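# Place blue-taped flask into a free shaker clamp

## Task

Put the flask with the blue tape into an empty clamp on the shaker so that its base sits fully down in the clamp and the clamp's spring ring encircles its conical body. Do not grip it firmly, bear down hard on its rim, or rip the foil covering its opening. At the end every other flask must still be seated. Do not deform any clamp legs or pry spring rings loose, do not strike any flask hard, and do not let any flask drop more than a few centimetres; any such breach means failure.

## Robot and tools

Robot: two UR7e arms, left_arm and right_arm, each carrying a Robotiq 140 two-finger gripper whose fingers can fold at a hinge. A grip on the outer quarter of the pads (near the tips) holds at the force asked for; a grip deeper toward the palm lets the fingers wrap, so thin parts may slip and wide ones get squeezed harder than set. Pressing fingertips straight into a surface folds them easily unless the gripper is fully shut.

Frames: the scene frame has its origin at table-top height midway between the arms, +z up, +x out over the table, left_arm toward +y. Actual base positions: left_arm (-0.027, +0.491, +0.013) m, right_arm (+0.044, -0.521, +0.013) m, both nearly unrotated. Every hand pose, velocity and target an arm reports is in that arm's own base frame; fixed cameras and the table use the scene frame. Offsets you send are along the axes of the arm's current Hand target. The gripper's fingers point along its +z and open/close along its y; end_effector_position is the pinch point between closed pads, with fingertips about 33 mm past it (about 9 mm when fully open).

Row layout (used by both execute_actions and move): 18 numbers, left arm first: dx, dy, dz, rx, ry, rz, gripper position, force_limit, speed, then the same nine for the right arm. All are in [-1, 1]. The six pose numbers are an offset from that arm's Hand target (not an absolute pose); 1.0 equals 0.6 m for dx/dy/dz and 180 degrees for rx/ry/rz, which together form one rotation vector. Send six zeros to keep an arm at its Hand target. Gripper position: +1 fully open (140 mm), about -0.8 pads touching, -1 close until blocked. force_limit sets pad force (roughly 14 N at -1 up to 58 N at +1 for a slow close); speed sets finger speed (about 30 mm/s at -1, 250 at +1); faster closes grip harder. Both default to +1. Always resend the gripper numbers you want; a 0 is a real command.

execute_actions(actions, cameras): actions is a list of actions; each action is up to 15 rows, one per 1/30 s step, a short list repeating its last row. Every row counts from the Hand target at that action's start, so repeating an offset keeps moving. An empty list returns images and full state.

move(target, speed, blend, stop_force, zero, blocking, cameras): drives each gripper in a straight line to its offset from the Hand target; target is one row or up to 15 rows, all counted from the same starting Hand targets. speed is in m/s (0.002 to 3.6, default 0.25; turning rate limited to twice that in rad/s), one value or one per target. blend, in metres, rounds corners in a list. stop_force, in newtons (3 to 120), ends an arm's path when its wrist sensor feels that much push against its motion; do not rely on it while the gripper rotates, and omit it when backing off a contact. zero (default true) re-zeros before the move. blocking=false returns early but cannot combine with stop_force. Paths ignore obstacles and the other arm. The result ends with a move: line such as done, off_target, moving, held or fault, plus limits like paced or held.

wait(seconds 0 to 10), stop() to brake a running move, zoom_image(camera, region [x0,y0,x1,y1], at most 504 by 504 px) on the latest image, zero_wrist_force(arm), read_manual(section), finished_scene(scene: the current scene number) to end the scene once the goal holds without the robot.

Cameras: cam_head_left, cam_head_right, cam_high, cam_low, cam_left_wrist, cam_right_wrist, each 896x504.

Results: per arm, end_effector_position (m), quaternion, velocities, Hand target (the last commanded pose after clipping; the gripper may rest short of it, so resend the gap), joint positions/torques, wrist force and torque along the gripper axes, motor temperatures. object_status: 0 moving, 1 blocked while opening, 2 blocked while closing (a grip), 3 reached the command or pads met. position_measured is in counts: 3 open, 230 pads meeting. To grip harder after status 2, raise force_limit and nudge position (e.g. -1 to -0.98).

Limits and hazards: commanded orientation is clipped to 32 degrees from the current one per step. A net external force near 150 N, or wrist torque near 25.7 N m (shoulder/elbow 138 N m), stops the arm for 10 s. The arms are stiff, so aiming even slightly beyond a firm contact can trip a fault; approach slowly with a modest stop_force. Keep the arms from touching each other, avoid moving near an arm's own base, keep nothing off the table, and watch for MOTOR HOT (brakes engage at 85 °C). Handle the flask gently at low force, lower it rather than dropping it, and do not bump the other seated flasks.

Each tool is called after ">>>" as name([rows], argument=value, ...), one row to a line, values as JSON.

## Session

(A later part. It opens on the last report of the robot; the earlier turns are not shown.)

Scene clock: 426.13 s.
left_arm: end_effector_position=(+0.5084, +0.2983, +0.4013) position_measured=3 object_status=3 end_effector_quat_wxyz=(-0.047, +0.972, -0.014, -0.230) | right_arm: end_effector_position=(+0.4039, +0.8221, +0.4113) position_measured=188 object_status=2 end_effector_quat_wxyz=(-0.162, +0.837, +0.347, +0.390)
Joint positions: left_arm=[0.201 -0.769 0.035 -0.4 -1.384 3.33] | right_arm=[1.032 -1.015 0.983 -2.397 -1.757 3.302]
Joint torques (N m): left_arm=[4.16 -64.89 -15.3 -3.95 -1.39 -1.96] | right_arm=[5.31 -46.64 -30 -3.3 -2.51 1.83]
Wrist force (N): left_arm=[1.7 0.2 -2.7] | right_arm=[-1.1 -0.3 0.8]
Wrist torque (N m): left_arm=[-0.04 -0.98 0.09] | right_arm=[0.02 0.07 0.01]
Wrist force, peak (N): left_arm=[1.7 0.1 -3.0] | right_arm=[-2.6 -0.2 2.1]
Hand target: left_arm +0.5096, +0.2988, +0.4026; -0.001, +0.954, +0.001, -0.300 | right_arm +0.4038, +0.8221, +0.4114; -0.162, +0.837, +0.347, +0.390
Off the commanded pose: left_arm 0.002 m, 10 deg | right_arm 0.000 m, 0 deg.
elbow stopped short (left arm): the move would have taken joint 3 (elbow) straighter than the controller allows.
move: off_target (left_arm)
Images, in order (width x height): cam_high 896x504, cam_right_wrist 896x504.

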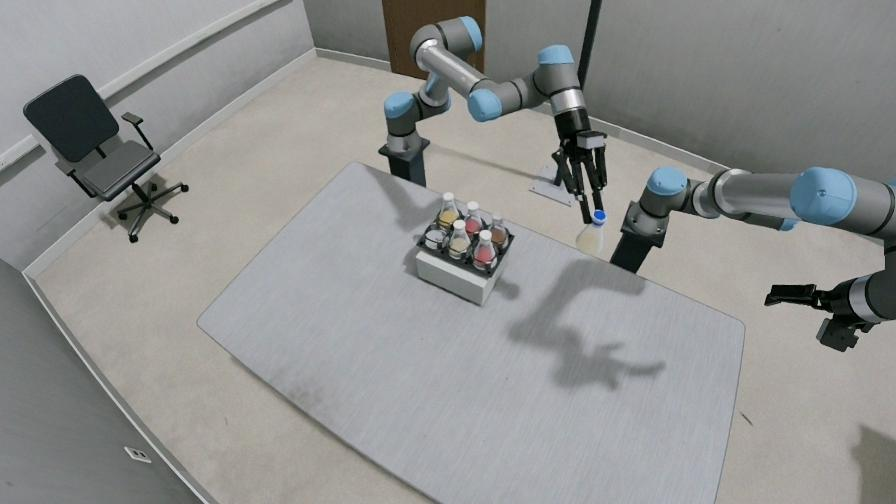

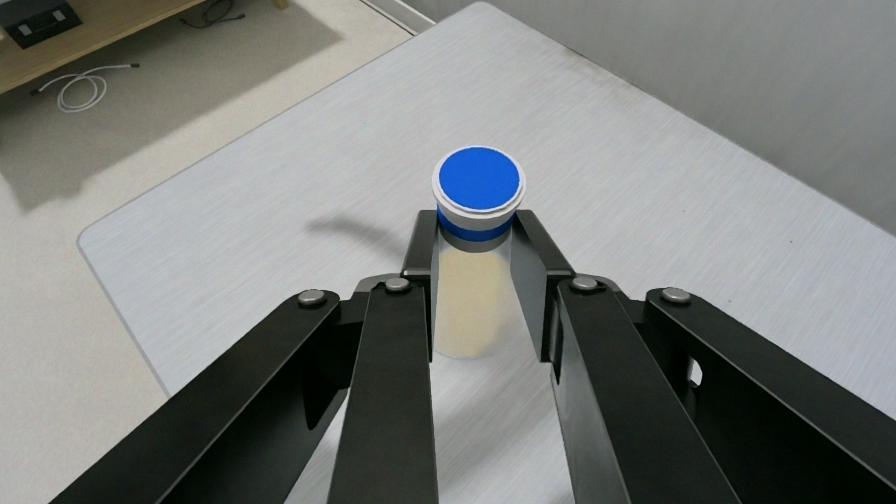

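>>> move(target=[0,0,0,0,0,0,1,-1,-1,-0.255,0.764,-0.3035,0.1915,0,-0.161,-1,-1,-1], speed=0.2, cameras=["cam_right_wrist","cam_high","cam_head_right"])

>>> zoom_image(camera="cam_right_wrist", region=[50, 150, 450, 500])

Scene clock: 450.63 s.
left_arm: end_effector_position=(+0.5084, +0.2983, +0.4013) position_measured=3 object_status=3 end_effector_quat_wxyz=(-0.047, +0.972, -0.014, -0.230) | right_arm: end_effector_position=(+0.5601, +0.3300, +0.4106) position_measured=188 object_status=2 end_effector_quat_wxyz=(-0.299, +0.640, +0.641, +0.299)
Joint positions: left_arm=[0.201 -0.769 0.035 -0.4 -1.384 3.33] | right_arm=[-0.075 -1.424 1.33 -1.386 -0.701 1.452]
Joint torques (N m): left_arm=[5.13 -64.04 -17.76 -3.81 -1.11 -1.71] | right_arm=[-5.98 -39.75 -23.26 -0.88 4.74 -2.08]
Wrist force (N): left_arm=[1.7 -0.1 -2.9] | right_arm=[-0.5 0.8 0.9]
Wrist torque (N m): left_arm=[-0.09 -1.00 0.09] | right_arm=[0.22 -0.05 -0.12]
Wrist force, peak (N): left_arm=[1.8 0.3 -2.9] | right_arm=[-0.5 -3.2 2.1]
Hand target: left_arm +0.5096, +0.2988, +0.4026; -0.001, +0.954, +0.001, -0.300 | right_arm +0.5601, +0.3299, +0.4107; -0.299, +0.640, +0.641, +0.299
Off the commanded pose: left_arm 0.002 m, 10 deg | right_arm 0.000 m, 0 deg.
elbow stopped short (left arm): the move would have taken joint 3 (elbow) straighter than the controller allows.
move: off_target (left_arm)
Images, in order (width x height): cam_head_right 896x504, cam_high 896x504, cam_right_wrist 896x504.

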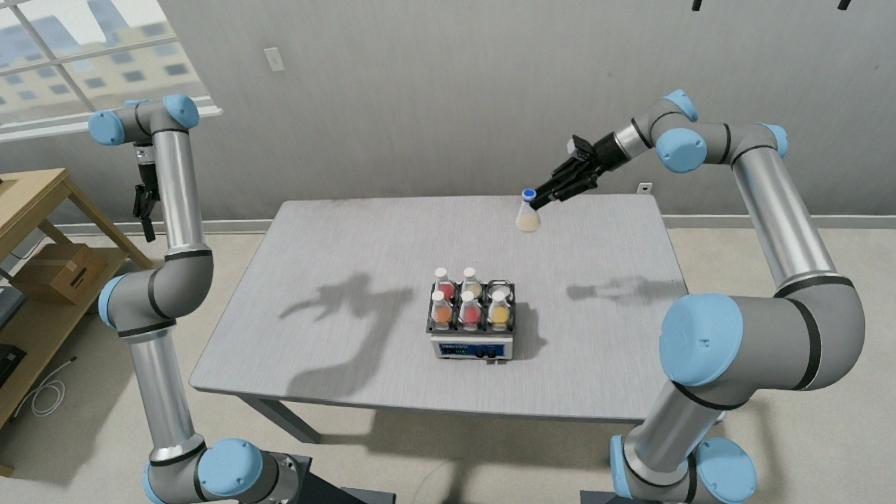

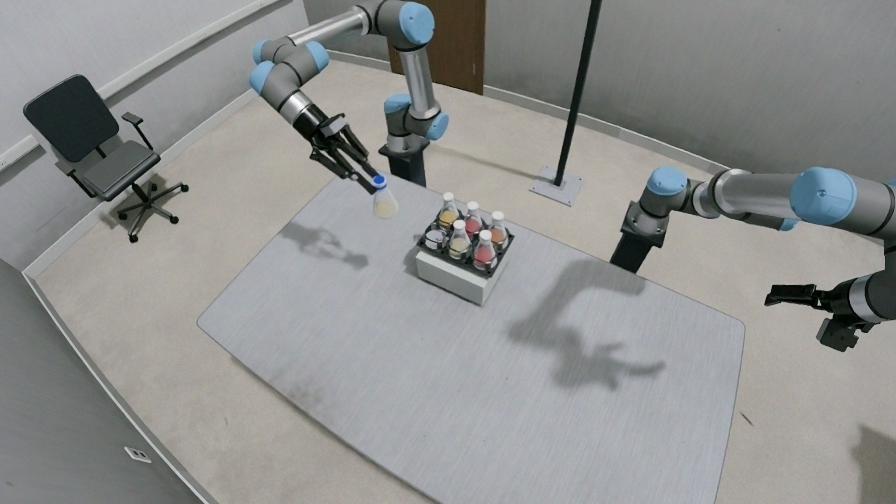

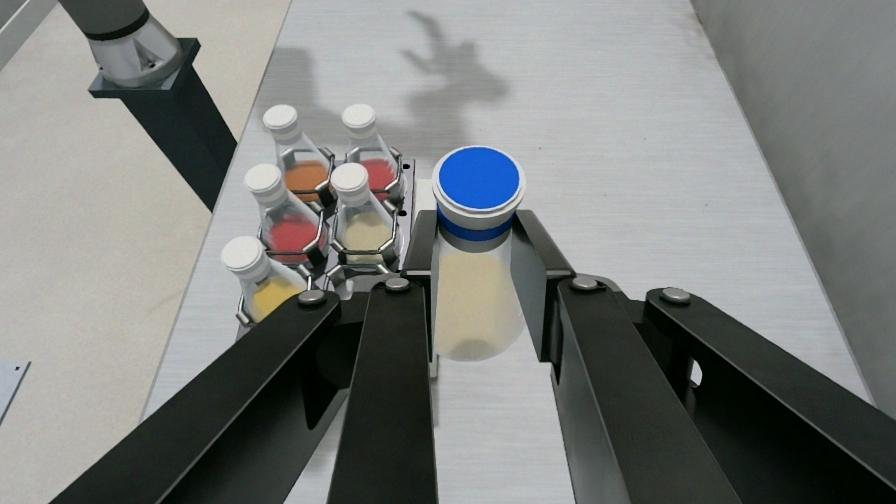

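Scaled by 1.260 from the camera's 896x504 image, which has a finer 1280x720 frame.

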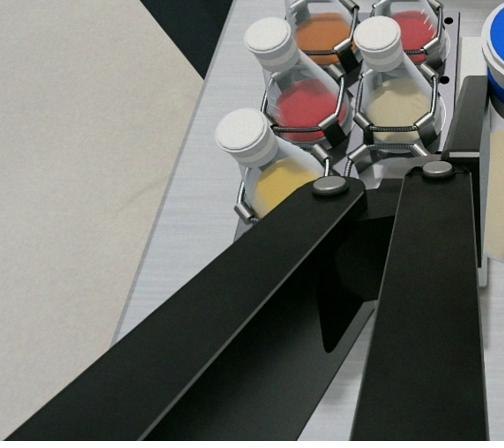

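>>> move(target=[0,0,0,0,0,0,1,-1,-1,-0.182,0,-0.217,0,0,0,-1,-1,-1], speed=0.2, cameras=["cam_right_wrist"])

>>> zoom_image(camera="cam_right_wrist", region=[240, 40, 460, 240])

Scene clock: 489.10 s.
left_arm: end_effector_position=(+0.5084, +0.2983, +0.4013) position_measured=3 object_status=3 end_effector_quat_wxyz=(-0.047, +0.972, -0.014, -0.230) | right_arm: end_effector_position=(+0.5603, +0.1600, +0.4106) position_measured=188 object_status=2 end_effector_quat_wxyz=(-0.299, +0.640, +0.641, +0.299)
Joint positions: left_arm=[0.201 -0.769 0.035 -0.4 -1.384 3.33] | right_arm=[-0.377 -1.398 1.22 -0.978 -0.778 1.017]
Joint torques (N m): left_arm=[5.19 -64.87 -19.23 -3.65 -1.18 -1.76] | right_arm=[-6.92 -41.63 -14.07 -1.28 4.25 -1.43]
Wrist force (N): left_arm=[1.8 0.0 -2.8] | right_arm=[-0.7 0.6 0.5]
Wrist torque (N m): left_arm=[-0.07 -1.02 0.09] | right_arm=[0.17 -0.03 -0.13]
Wrist force, peak (N): left_arm=[1.9 -0.1 -2.9] | right_arm=[-2.8 0.5 -1.8]
Hand target: left_arm +0.5096, +0.2988, +0.4026; -0.001, +0.954, +0.001, -0.300 | right_arm +0.5603, +0.1600, +0.4106; -0.299, +0.640, +0.641, +0.299
Off the commanded pose: left_arm 0.002 m, 10 deg | right_arm 0.000 m, 0 deg.
elbow stopped short (left arm): the move would have taken joint 3 (elbow) straighter than the controller allows.
move: off_target (left_arm)
Images, in order (width x height): cam_right_wrist 896x504.

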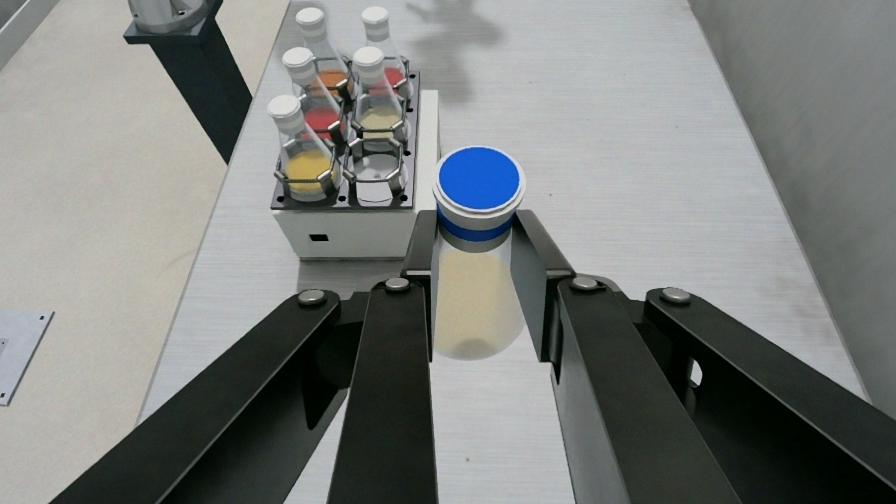

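Scaled by 2.291 from the camera's 896x504 image, which has a finer 1280x720 frame.

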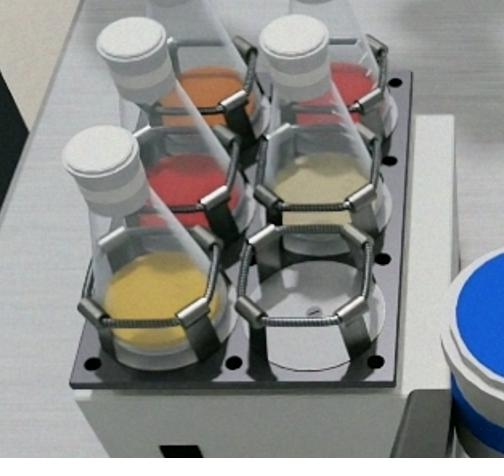

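>>> move(target=[0,0,0,0,0,0,1,-1,-1,0.221,-0.1555,0.3427,0,0,0,-1,-1,-1], speed=0.2, cameras=["cam_right_wrist","cam_high","cam_low","cam_head_right"])

>>> zoom_image(camera="cam_high", region=[380, 140, 540, 300])

>>> zoom_image(camera="cam_low", region=[380, 100, 540, 230])

>>> zoom_image(camera="cam_head_right", region=[410, 220, 560, 370])

Scene clock: 538.70 s.
left_arm: end_effector_position=(+0.5084, +0.2983, +0.4013) position_measured=3 object_status=3 end_effector_quat_wxyz=(-0.047, +0.972, -0.014, -0.230) | right_arm: end_effector_position=(+0.4666, +0.4025, +0.3802) position_measured=188 object_status=2 end_effector_quat_wxyz=(-0.299, +0.640, +0.641, +0.299)
Joint positions: left_arm=[0.201 -0.769 0.035 -0.4 -1.384 3.33] | right_arm=[0.065 -1.605 1.643 -1.684 -0.7 1.67]
Joint torques (N m): left_arm=[3.19 -64.8 -21.93 -3.63 -1.02 -1.75] | right_arm=[5.19 -13.86 -36.88 -4.43 3.91 1.64]
Wrist force (N): left_arm=[1.6 0.0 -2.7] | right_arm=[-0.6 0.3 0.3]
Wrist torque (N m): left_arm=[-0.07 -0.98 0.09] | right_arm=[0.13 -0.09 0.03]
Wrist force, peak (N): left_arm=[1.7 0.1 -3.0] | right_arm=[-2.3 1.5 -1.9]
Hand target: left_arm +0.5096, +0.2988, +0.4026; -0.001, +0.954, +0.001, -0.300 | right_arm +0.4667, +0.4027, +0.3802; -0.299, +0.640, +0.641, +0.299
Off the commanded pose: left_arm 0.002 m, 10 deg | right_arm 0.000 m, 0 deg.
elbow stopped short (left arm): the move would have taken joint 3 (elbow) straighter than the controller allows.
move: off_target (left_arm)
Images, in order (width x height): cam_head_right 896x504, cam_high 896x504, cam_low 896x504, cam_right_wrist 896x504.

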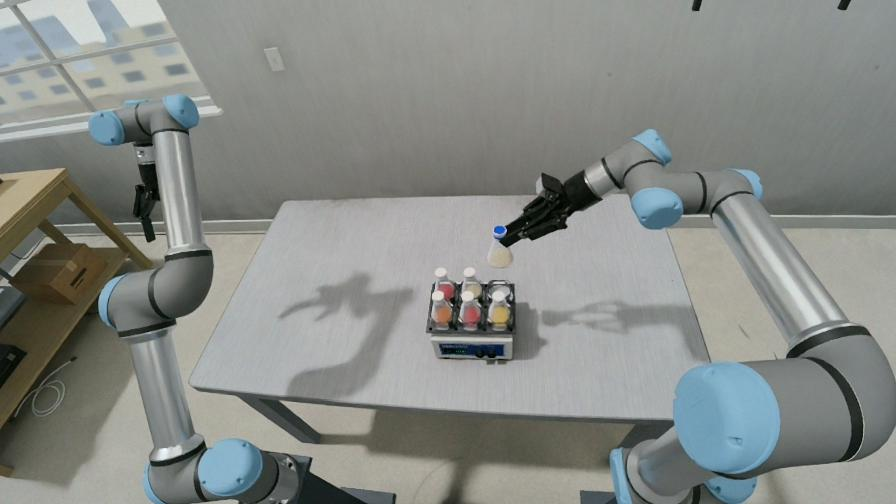

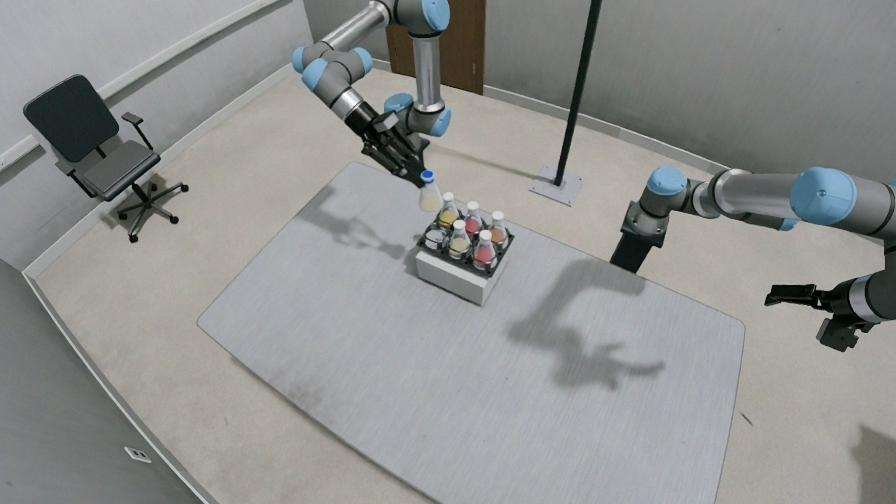

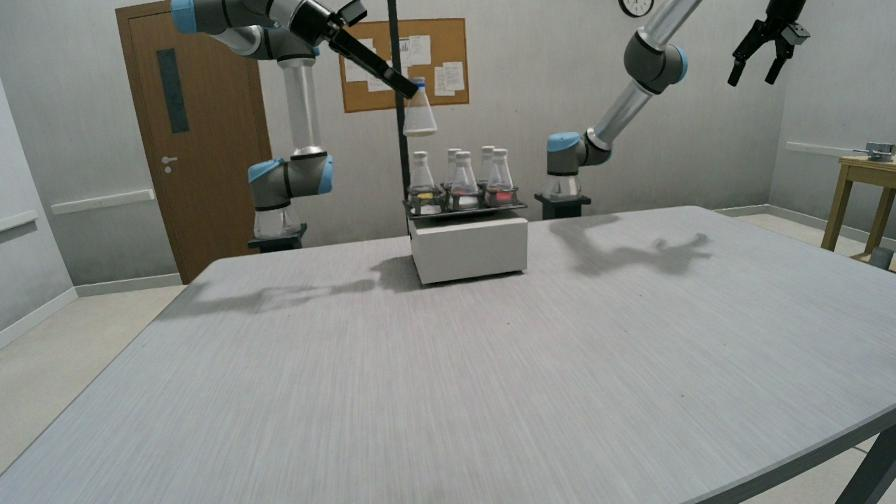

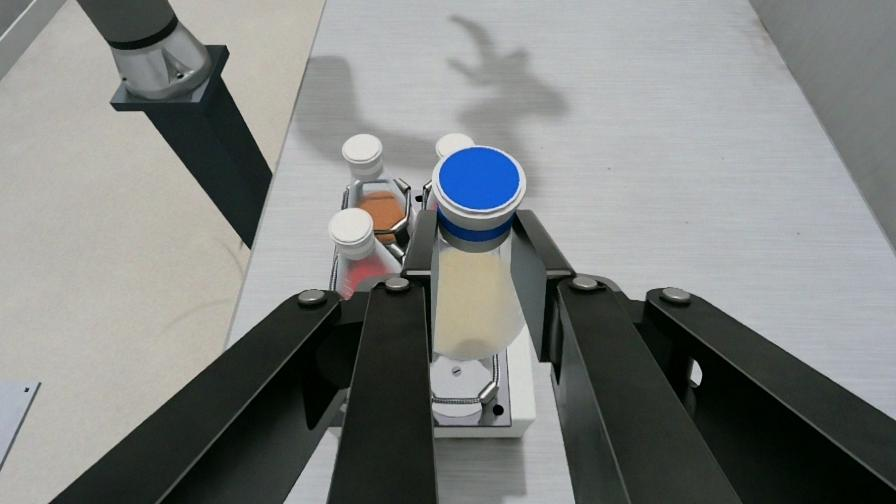

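Scaled by 3.150 from the camera's 896x504 image, which has a finer 1280x720 frame.

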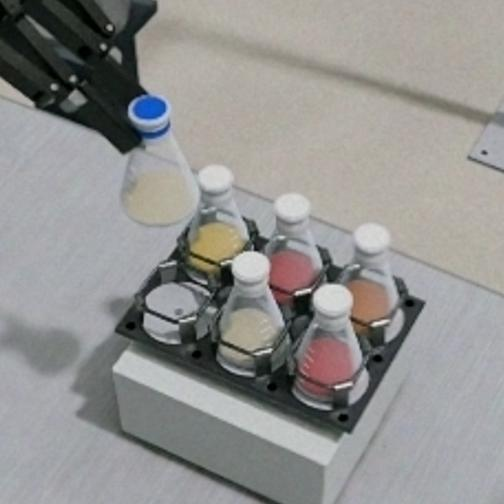

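Scaled by 3.150 from the camera's 896x504 image, which has a finer 1280x720 frame.

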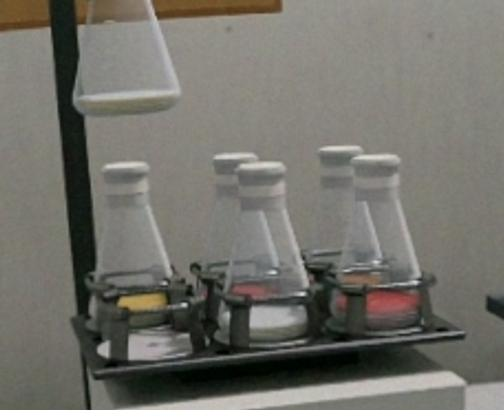

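Scaled by 3.360 from the camera's 896x504 image, which has a finer 1280x720 frame.

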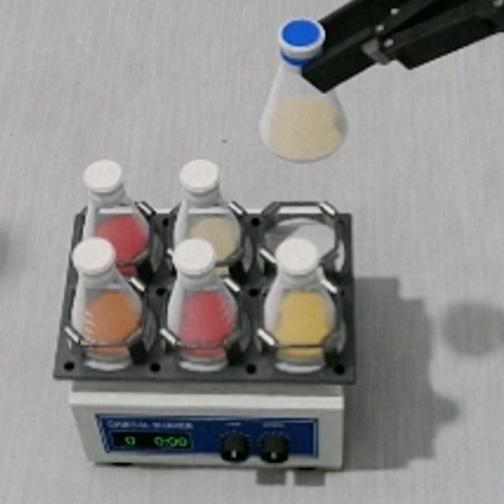

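>>> move(target=[0,0,0,0,0,0,1,-1,-1,-0.119,-0.0017,0.1043,0,0,0,-1,-1,-1], speed=0.1, cameras=["cam_right_wrist","cam_high","cam_low","cam_head_right"])

>>> zoom_image(camera="cam_high", region=[400, 160, 520, 280])

>>> zoom_image(camera="cam_low", region=[380, 110, 500, 230])

>>> zoom_image(camera="cam_head_right", region=[420, 240, 540, 360])

>>> zoom_image(camera="cam_right_wrist", region=[380, 240, 580, 440])

Scene clock: 553.40 s.
left_arm: end_effector_position=(+0.5084, +0.2983, +0.4013) position_measured=3 object_status=3 end_effector_quat_wxyz=(-0.047, +0.972, -0.014, -0.230) | right_arm: end_effector_position=(+0.4656, +0.4048, +0.2852) position_measured=188 object_status=2 end_effector_quat_wxyz=(-0.299, +0.640, +0.641, +0.299)
Joint positions: left_arm=[0.201 -0.769 0.035 -0.4 -1.384 3.33] | right_arm=[0.07 -1.569 1.855 -1.938 -0.7 1.678]
Joint torques (N m): left_arm=[4.15 -64.84 -22.73 -3.95 -1.18 -2.04] | right_arm=[1.6 -34.73 -33.41 -2.25 1.54 0.72]
Wrist force (N): left_arm=[1.6 0.1 -2.7] | right_arm=[-0.5 0.5 0.5]
Wrist torque (N m): left_arm=[-0.06 -0.98 0.09] | right_arm=[0.15 -0.05 -0.12]
Wrist force, peak (N): left_arm=[1.8 0.0 -3.0] | right_arm=[-2.1 0.2 1.6]
Hand target: left_arm +0.5096, +0.2988, +0.4026; -0.001, +0.954, +0.001, -0.300 | right_arm +0.4656, +0.4048, +0.2853; -0.299, +0.640, +0.641, +0.299
Off the commanded pose: left_arm 0.002 m, 10 deg | right_arm 0.000 m, 0 deg.
elbow stopped short (left arm): the move would have taken joint 3 (elbow) straighter than the controller allows.
move: off_target (left_arm)
Images, in order (width x height): cam_head_right 896x504, cam_high 896x504, cam_low 896x504, cam_right_wrist 896x504.

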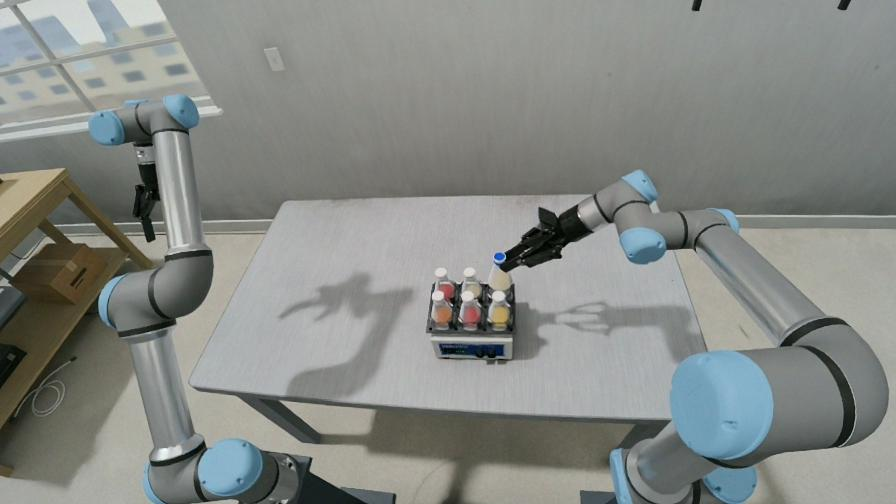

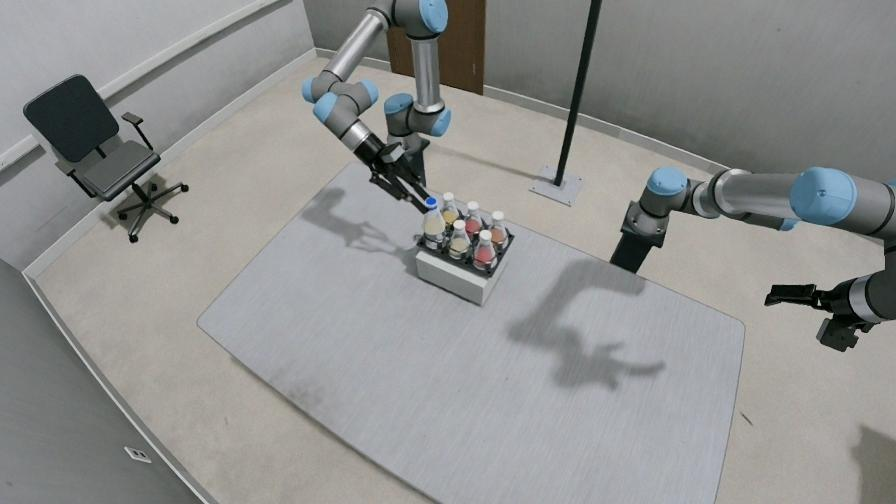

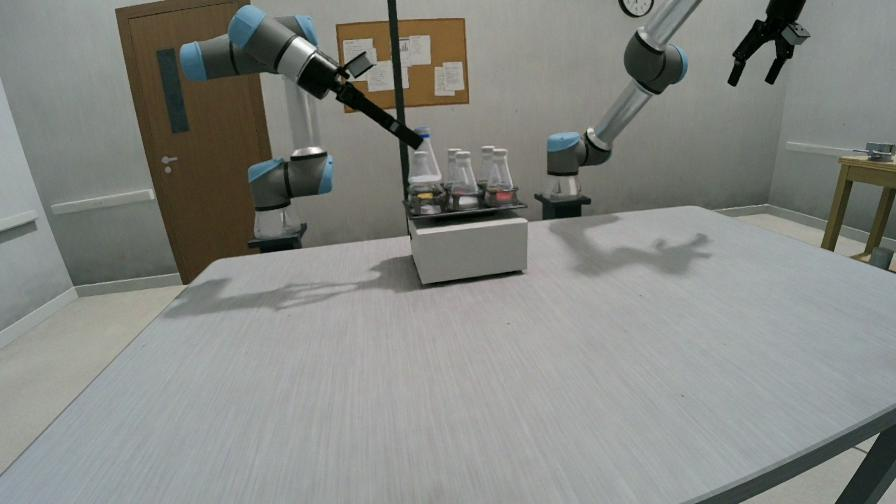

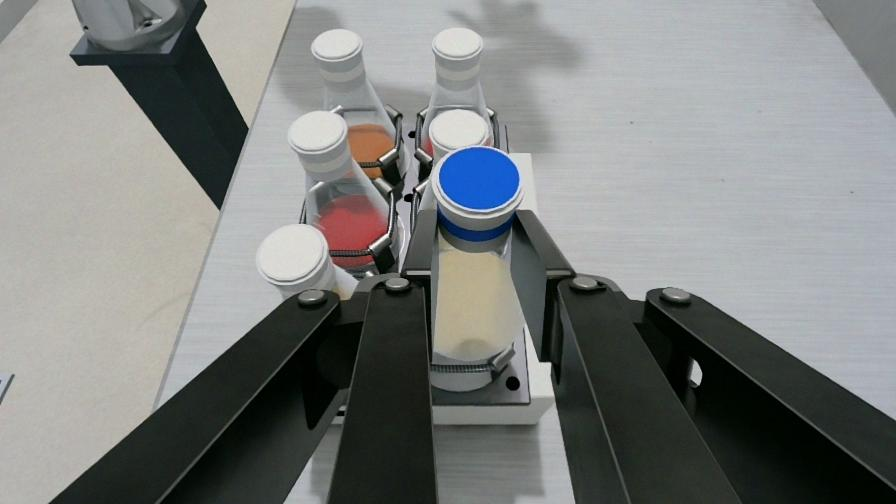

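Scaled by 4.200 from the camera's 896x504 image, which has a finer 1280x720 frame.

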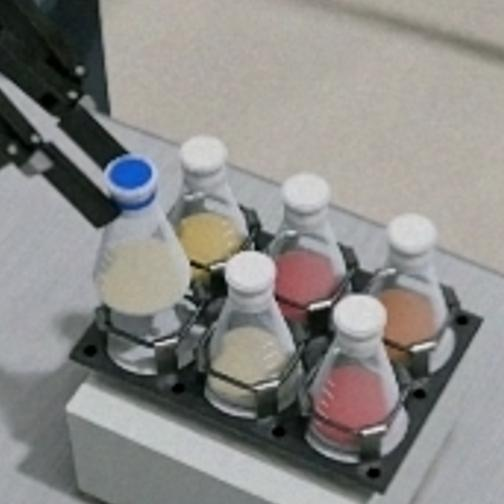

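Scaled by 4.200 from the camera's 896x504 image, which has a finer 1280x720 frame.

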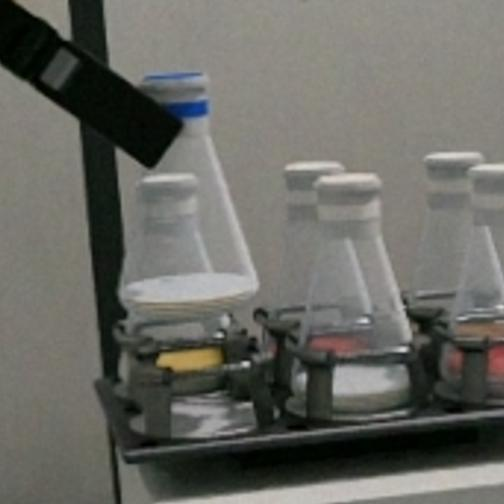

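Scaled by 4.200 from the camera's 896x504 image, which has a finer 1280x720 frame.

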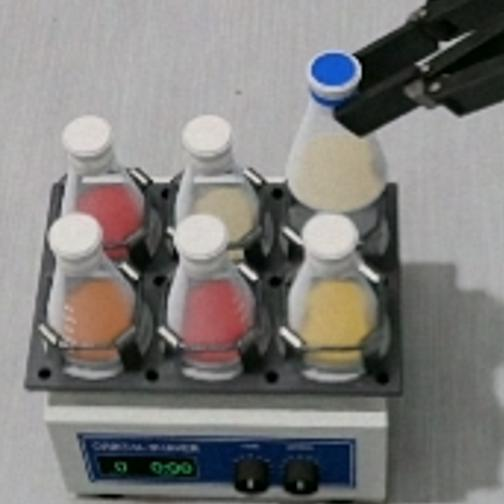

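Scaled by 2.520 from the camera's 896x504 image, which has a finer 1280x720 frame.

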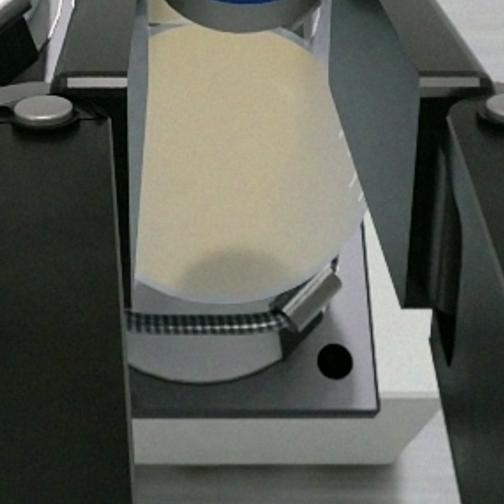

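>>> move(target=[0,0,0,0,0,0,1,-1,-1,-0.0122,-0.005,0.0167,0,0,0,-1,-1,-1], speed=0.05, cameras=["cam_right_wrist","cam_high","cam_low","cam_head_right"])

>>> zoom_image(camera="cam_high", region=[410, 180, 490, 260])

>>> zoom_image(camera="cam_low", region=[390, 150, 470, 220])

>>> zoom_image(camera="cam_head_right", region=[450, 245, 530, 325])

>>> zoom_image(camera="cam_right_wrist", region=[400, 260, 560, 420])

Scene clock: 610.97 s.
left_arm: end_effector_position=(+0.5084, +0.2983, +0.4013) position_measured=3 object_status=3 end_effector_quat_wxyz=(-0.047, +0.972, -0.014, -0.230) | right_arm: end_effector_position=(+0.4625, +0.4078, +0.2730) position_measured=188 object_status=2 end_effector_quat_wxyz=(-0.299, +0.640, +0.641, +0.299) end_effector_velocity=(-0.001, +0.001, +0.001) end_effector_angular_velocity=(+0.000, +0.002, +0.002)
Joint positions: left_arm=[0.201 -0.769 0.035 -0.4 -1.384 3.33] | right_arm=[0.077 -1.564 1.884 -1.98 -0.701 1.688]
Joint velocities: left_arm=[within noise] | right_arm=[0.002 0 -0.004 0.006 0 0]
Joint torques (N m): left_arm=[3.99 -65.23 -23.73 -3.81 -1.03 -1.74] | right_arm=[-5.01 -21.68 -36.23 -1.21 -0.35 0.21]
Wrist force (N): left_arm=[1.5 0.2 -2.6] | right_arm=[-0.7 0.4 0.4]
Wrist torque (N m): left_arm=[-0.04 -0.96 0.09] | right_arm=[0.12 -0.03 -0.11]
Wrist force, peak (N): left_arm=[1.7 -0.2 -2.9] | right_arm=[-1.0 0.4 0.9]
Hand target: left_arm +0.5096, +0.2988, +0.4026; -0.001, +0.954, +0.001, -0.300 | right_arm +0.4626, +0.4077, +0.2732; -0.299, +0.640, +0.641, +0.299
Off the commanded pose: left_arm 0.002 m, 10 deg | right_arm 0.000 m, 0 deg.
elbow stopped short (left arm): the move would have taken joint 3 (elbow) straighter than the controller allows.
move: off_target (left_arm)
Images, in order (width x height): cam_head_right 896x504, cam_high 896x504, cam_low 896x504, cam_right_wrist 896x504.

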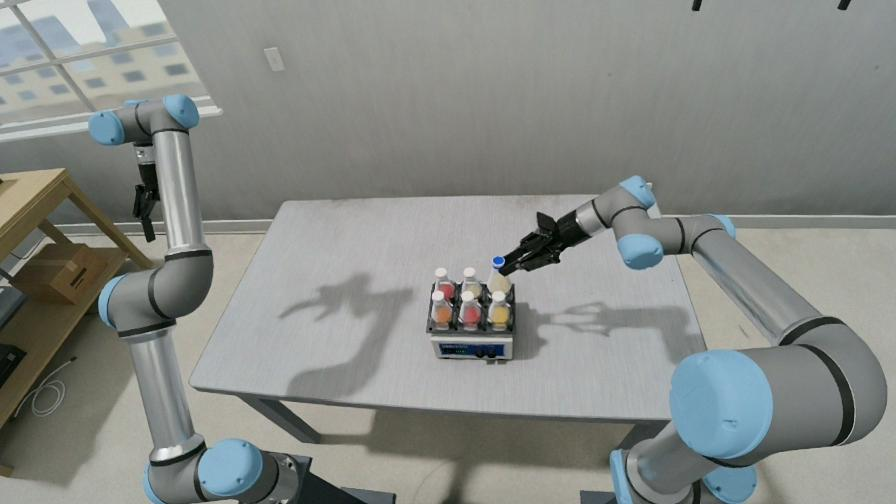

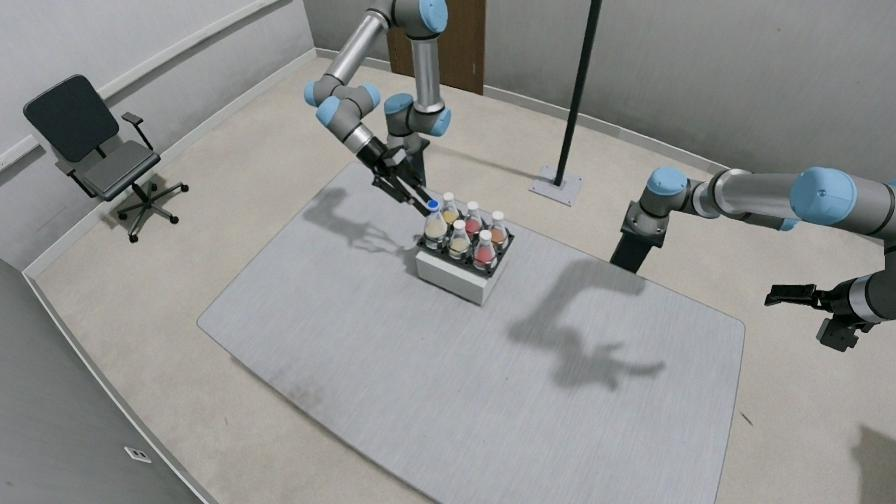

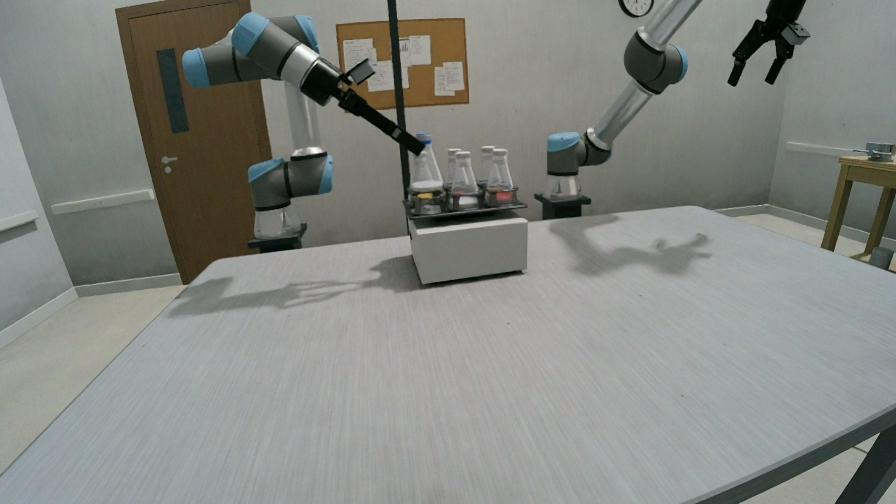

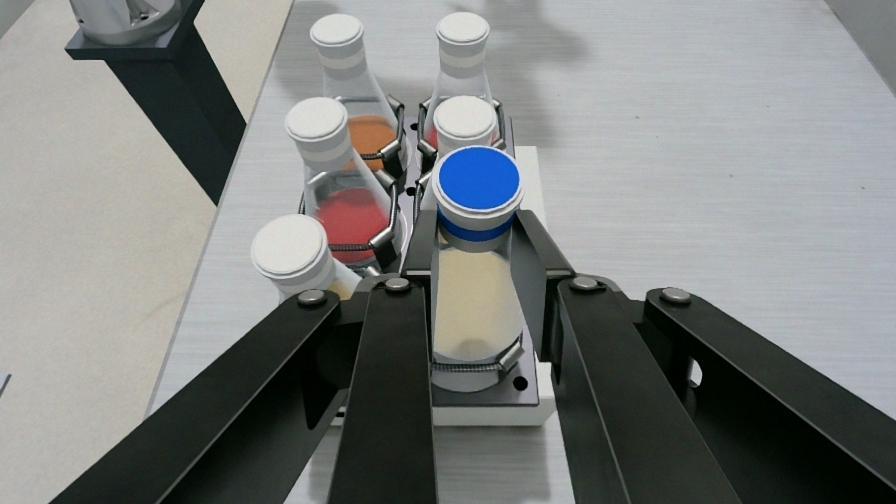

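Scaled by 6.300 from the camera's 896x504 image, which has a finer 1280x720 frame.

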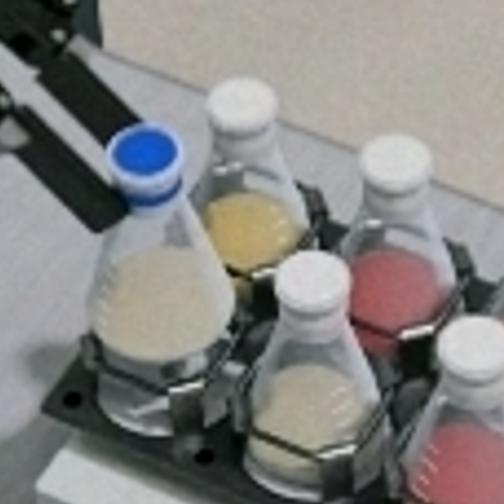

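Scaled by 6.300 from the camera's 896x504 image, which has a finer 1280x720 frame.

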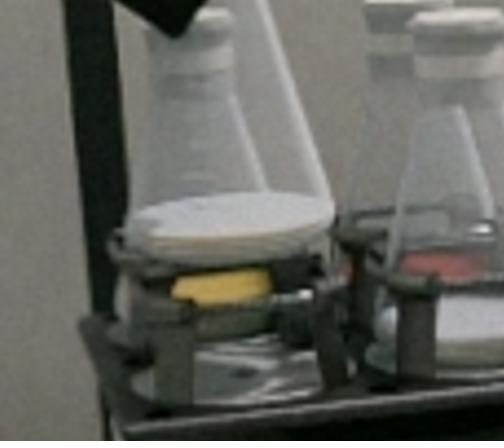

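Scaled by 6.300 from the camera's 896x504 image, which has a finer 1280x720 frame.

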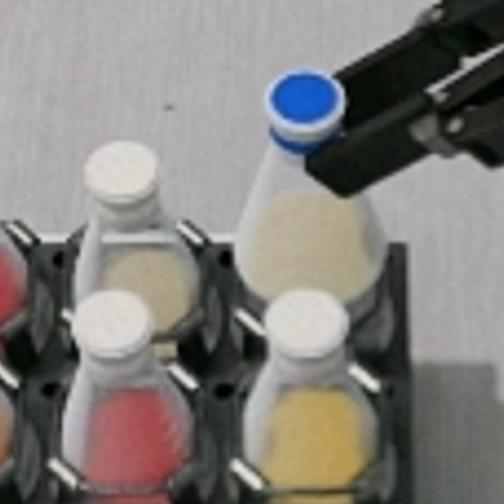

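Scaled by 3.150 from the camera's 896x504 image, which has a finer 1280x720 frame.

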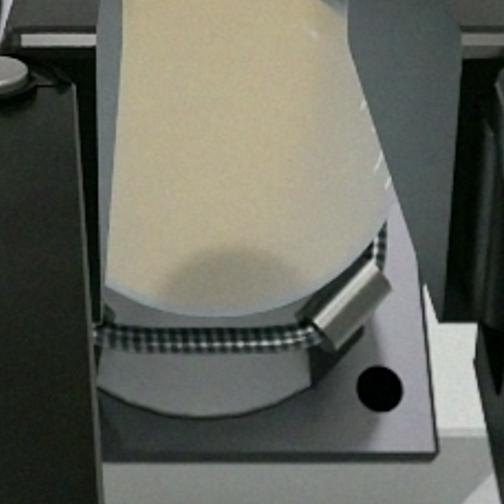

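>>> move(target=[0,0,0,0,0,0,1,-1,-1,-0.0043,0,-0.0051,0,0,0,-1,-1,-1], speed=0.03)

>>> zero_wrist_force(arm="right_arm")

>>> move(target=[0,0,0,0,0,0,1,-1,-1,-0.0562,0,0.0472,0,0,0,-1,-1,-1], speed=0.02, stop_force=8, cameras=["cam_right_wrist","cam_high","cam_low","cam_head_right"])

>>> zoom_image(camera="cam_high", region=[410, 180, 490, 260])

>>> zoom_image(camera="cam_low", region=[390, 130, 480, 220])

>>> zoom_image(camera="cam_right_wrist", region=[400, 260, 560, 420])

Scene clock: 660.00 s.
left_arm: end_effector_position=(+0.5084, +0.2983, +0.4013) position_measured=3 object_status=3 end_effector_quat_wxyz=(-0.047, +0.972, -0.014, -0.230) | right_arm: end_effector_position=(+0.4626, +0.4036, +0.2732) position_measured=188 object_status=2 end_effector_quat_wxyz=(-0.299, +0.640, +0.641, +0.299)
Joint positions: left_arm=[0.201 -0.769 0.035 -0.4 -1.384 3.33] | right_arm=[0.068 -1.568 1.885 -1.967 -0.7 1.675]
Joint torques (N m): left_arm=[3.21 -62.99 -24.49 -3.85 -1.16 -1.81] | right_arm=[4.18 -28.88 -17.49 -3.35 4.54 0.45]
Wrist force (N): left_arm=[1.7 0.1 -2.5] | right_arm=[-0.9 0.4 0.5]
Wrist torque (N m): left_arm=[-0.06 -1.00 0.09] | right_arm=[0.13 0.00 0.05]
Wrist force, peak (N): left_arm=[1.7 0.0 -2.9] | right_arm=[-0.9 0.6 0.6]
Hand target: left_arm +0.5096, +0.2988, +0.4026; -0.001, +0.954, +0.001, -0.300 | right_arm +0.4626, +0.4037, +0.2732; -0.299, +0.640, +0.641, +0.299
Off the commanded pose: left_arm 0.002 m, 10 deg | right_arm 0.000 m, 0 deg.
elbow stopped short (left arm): the move would have taken joint 3 (elbow) straighter than the controller allows.
move: off_target (left_arm)

Wrist force sensor zeroed.

Scene clock: 661.77 s.
left_arm: end_effector_position=(+0.5084, +0.2983, +0.4013) position_measured=3 object_status=3 end_effector_quat_wxyz=(-0.047, +0.972, -0.014, -0.230) | right_arm: end_effector_position=(+0.4626, +0.4038, +0.2607) position_measured=188 object_status=2 end_effector_quat_wxyz=(-0.299, +0.640, +0.641, +0.299)
Joint positions: left_arm=[0.201 -0.769 0.035 -0.4 -1.384 3.33] | right_arm=[0.068 -1.558 1.909 -2.001 -0.7 1.675]
Joint torques (N m): left_arm=[3.18 -64.76 -26.05 -3.77 -1.05 -1.94] | right_arm=[-8.29 -32.13 -34.45 -4.96 -1.25 0.29]
Wrist force (N, zeroed by zero_wrist_force on right_arm): left_arm=[1.5 0.3 -2.9] | right_arm=[4.4 -1.5 -1.7]
Wrist torque (N m, zeroed by zero_wrist_force on right_arm): left_arm=[-0.01 -0.96 0.09] | right_arm=[0.12 -0.01 0.05]
Wrist force, peak (N, zeroed by zero_wrist_force on right_arm): left_arm=[1.7 -0.1 -3.0] | right_arm=[14.0 -3.2 -5.8]
Hand target: left_arm +0.5096, +0.2988, +0.4026; -0.001, +0.954, +0.001, -0.300 | right_arm +0.4626, +0.4038, +0.2607; -0.299, +0.640, +0.641, +0.299 (not the last commanded pose)
Off the commanded pose: left_arm 0.002 m, 10 deg | right_arm 0.032 m, 0 deg.
elbow stopped short (left arm): the move would have taken joint 3 (elbow) straighter than the controller allows.
move: contact (right_arm), off_target (left_arm)
Images, in order (width x height): cam_head_right 896x504, cam_high 896x504, cam_low 896x504, cam_right_wrist 896x504.

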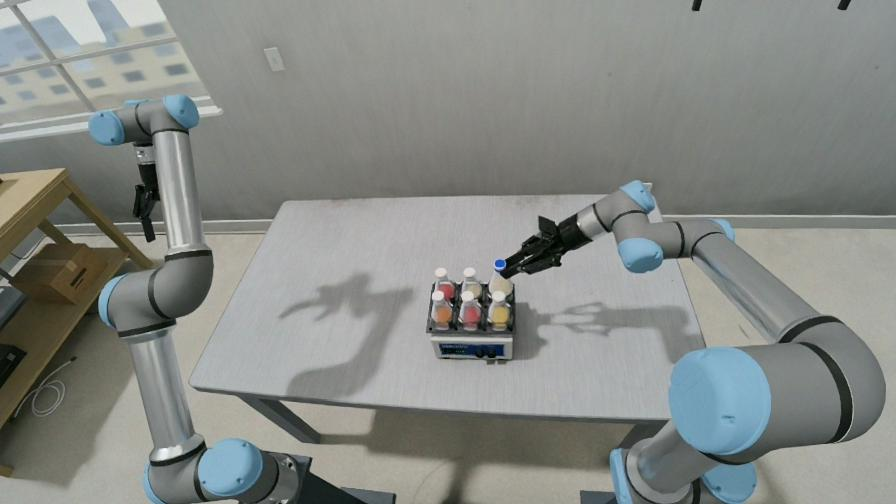

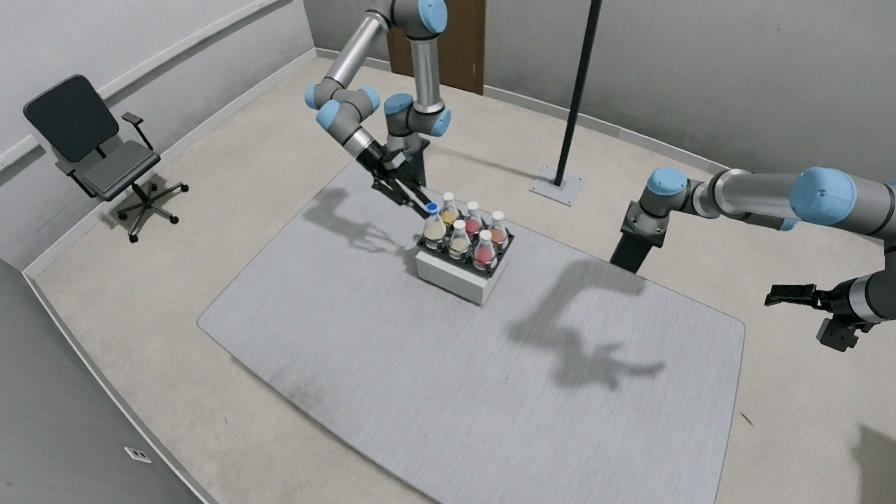

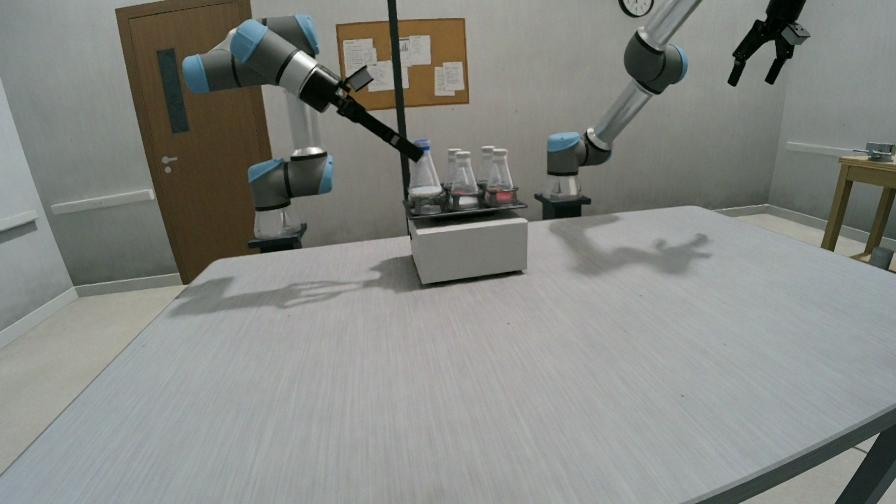

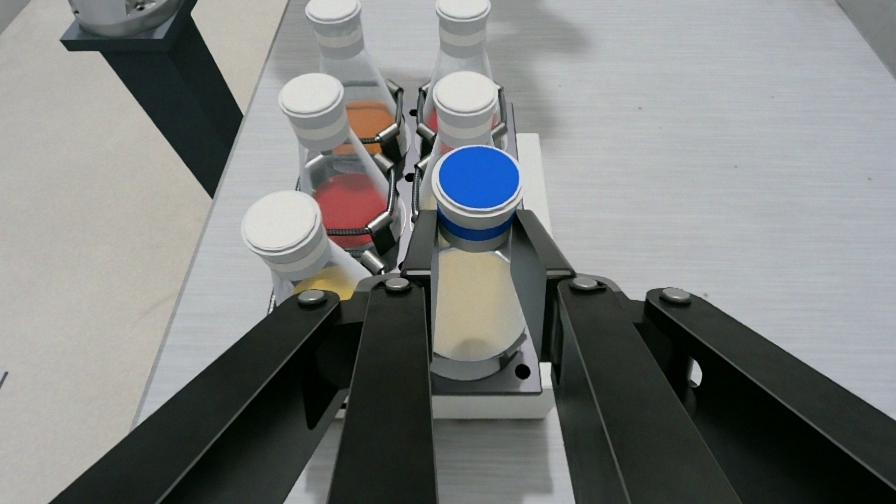

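Scaled by 6.300 from the camera's 896x504 image, which has a finer 1280x720 frame.

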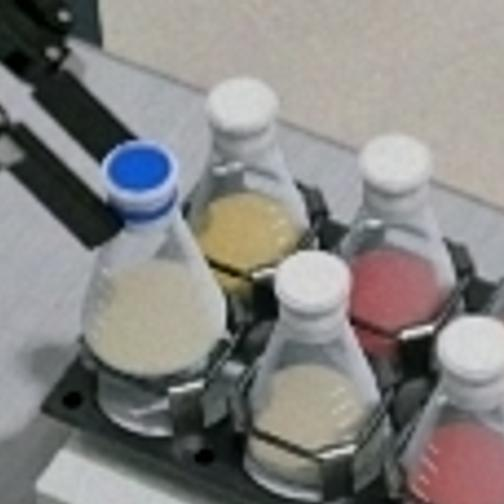

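Scaled by 5.600 from the camera's 896x504 image, which has a finer 1280x720 frame.

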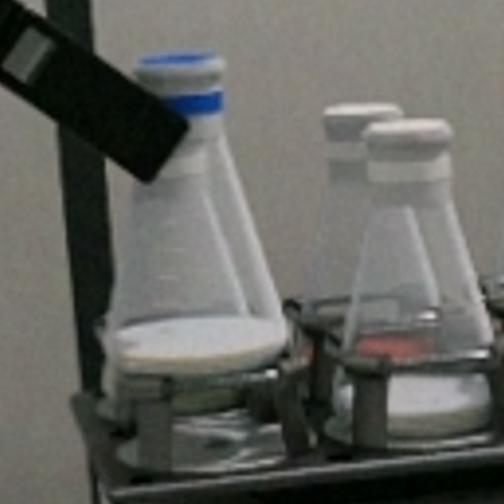

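Scaled by 3.150 from the camera's 896x504 image, which has a finer 1280x720 frame.

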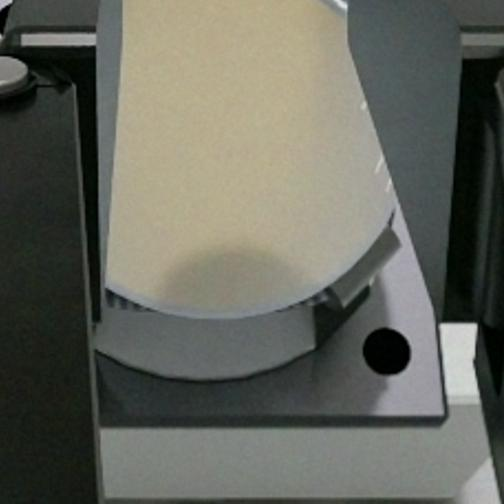

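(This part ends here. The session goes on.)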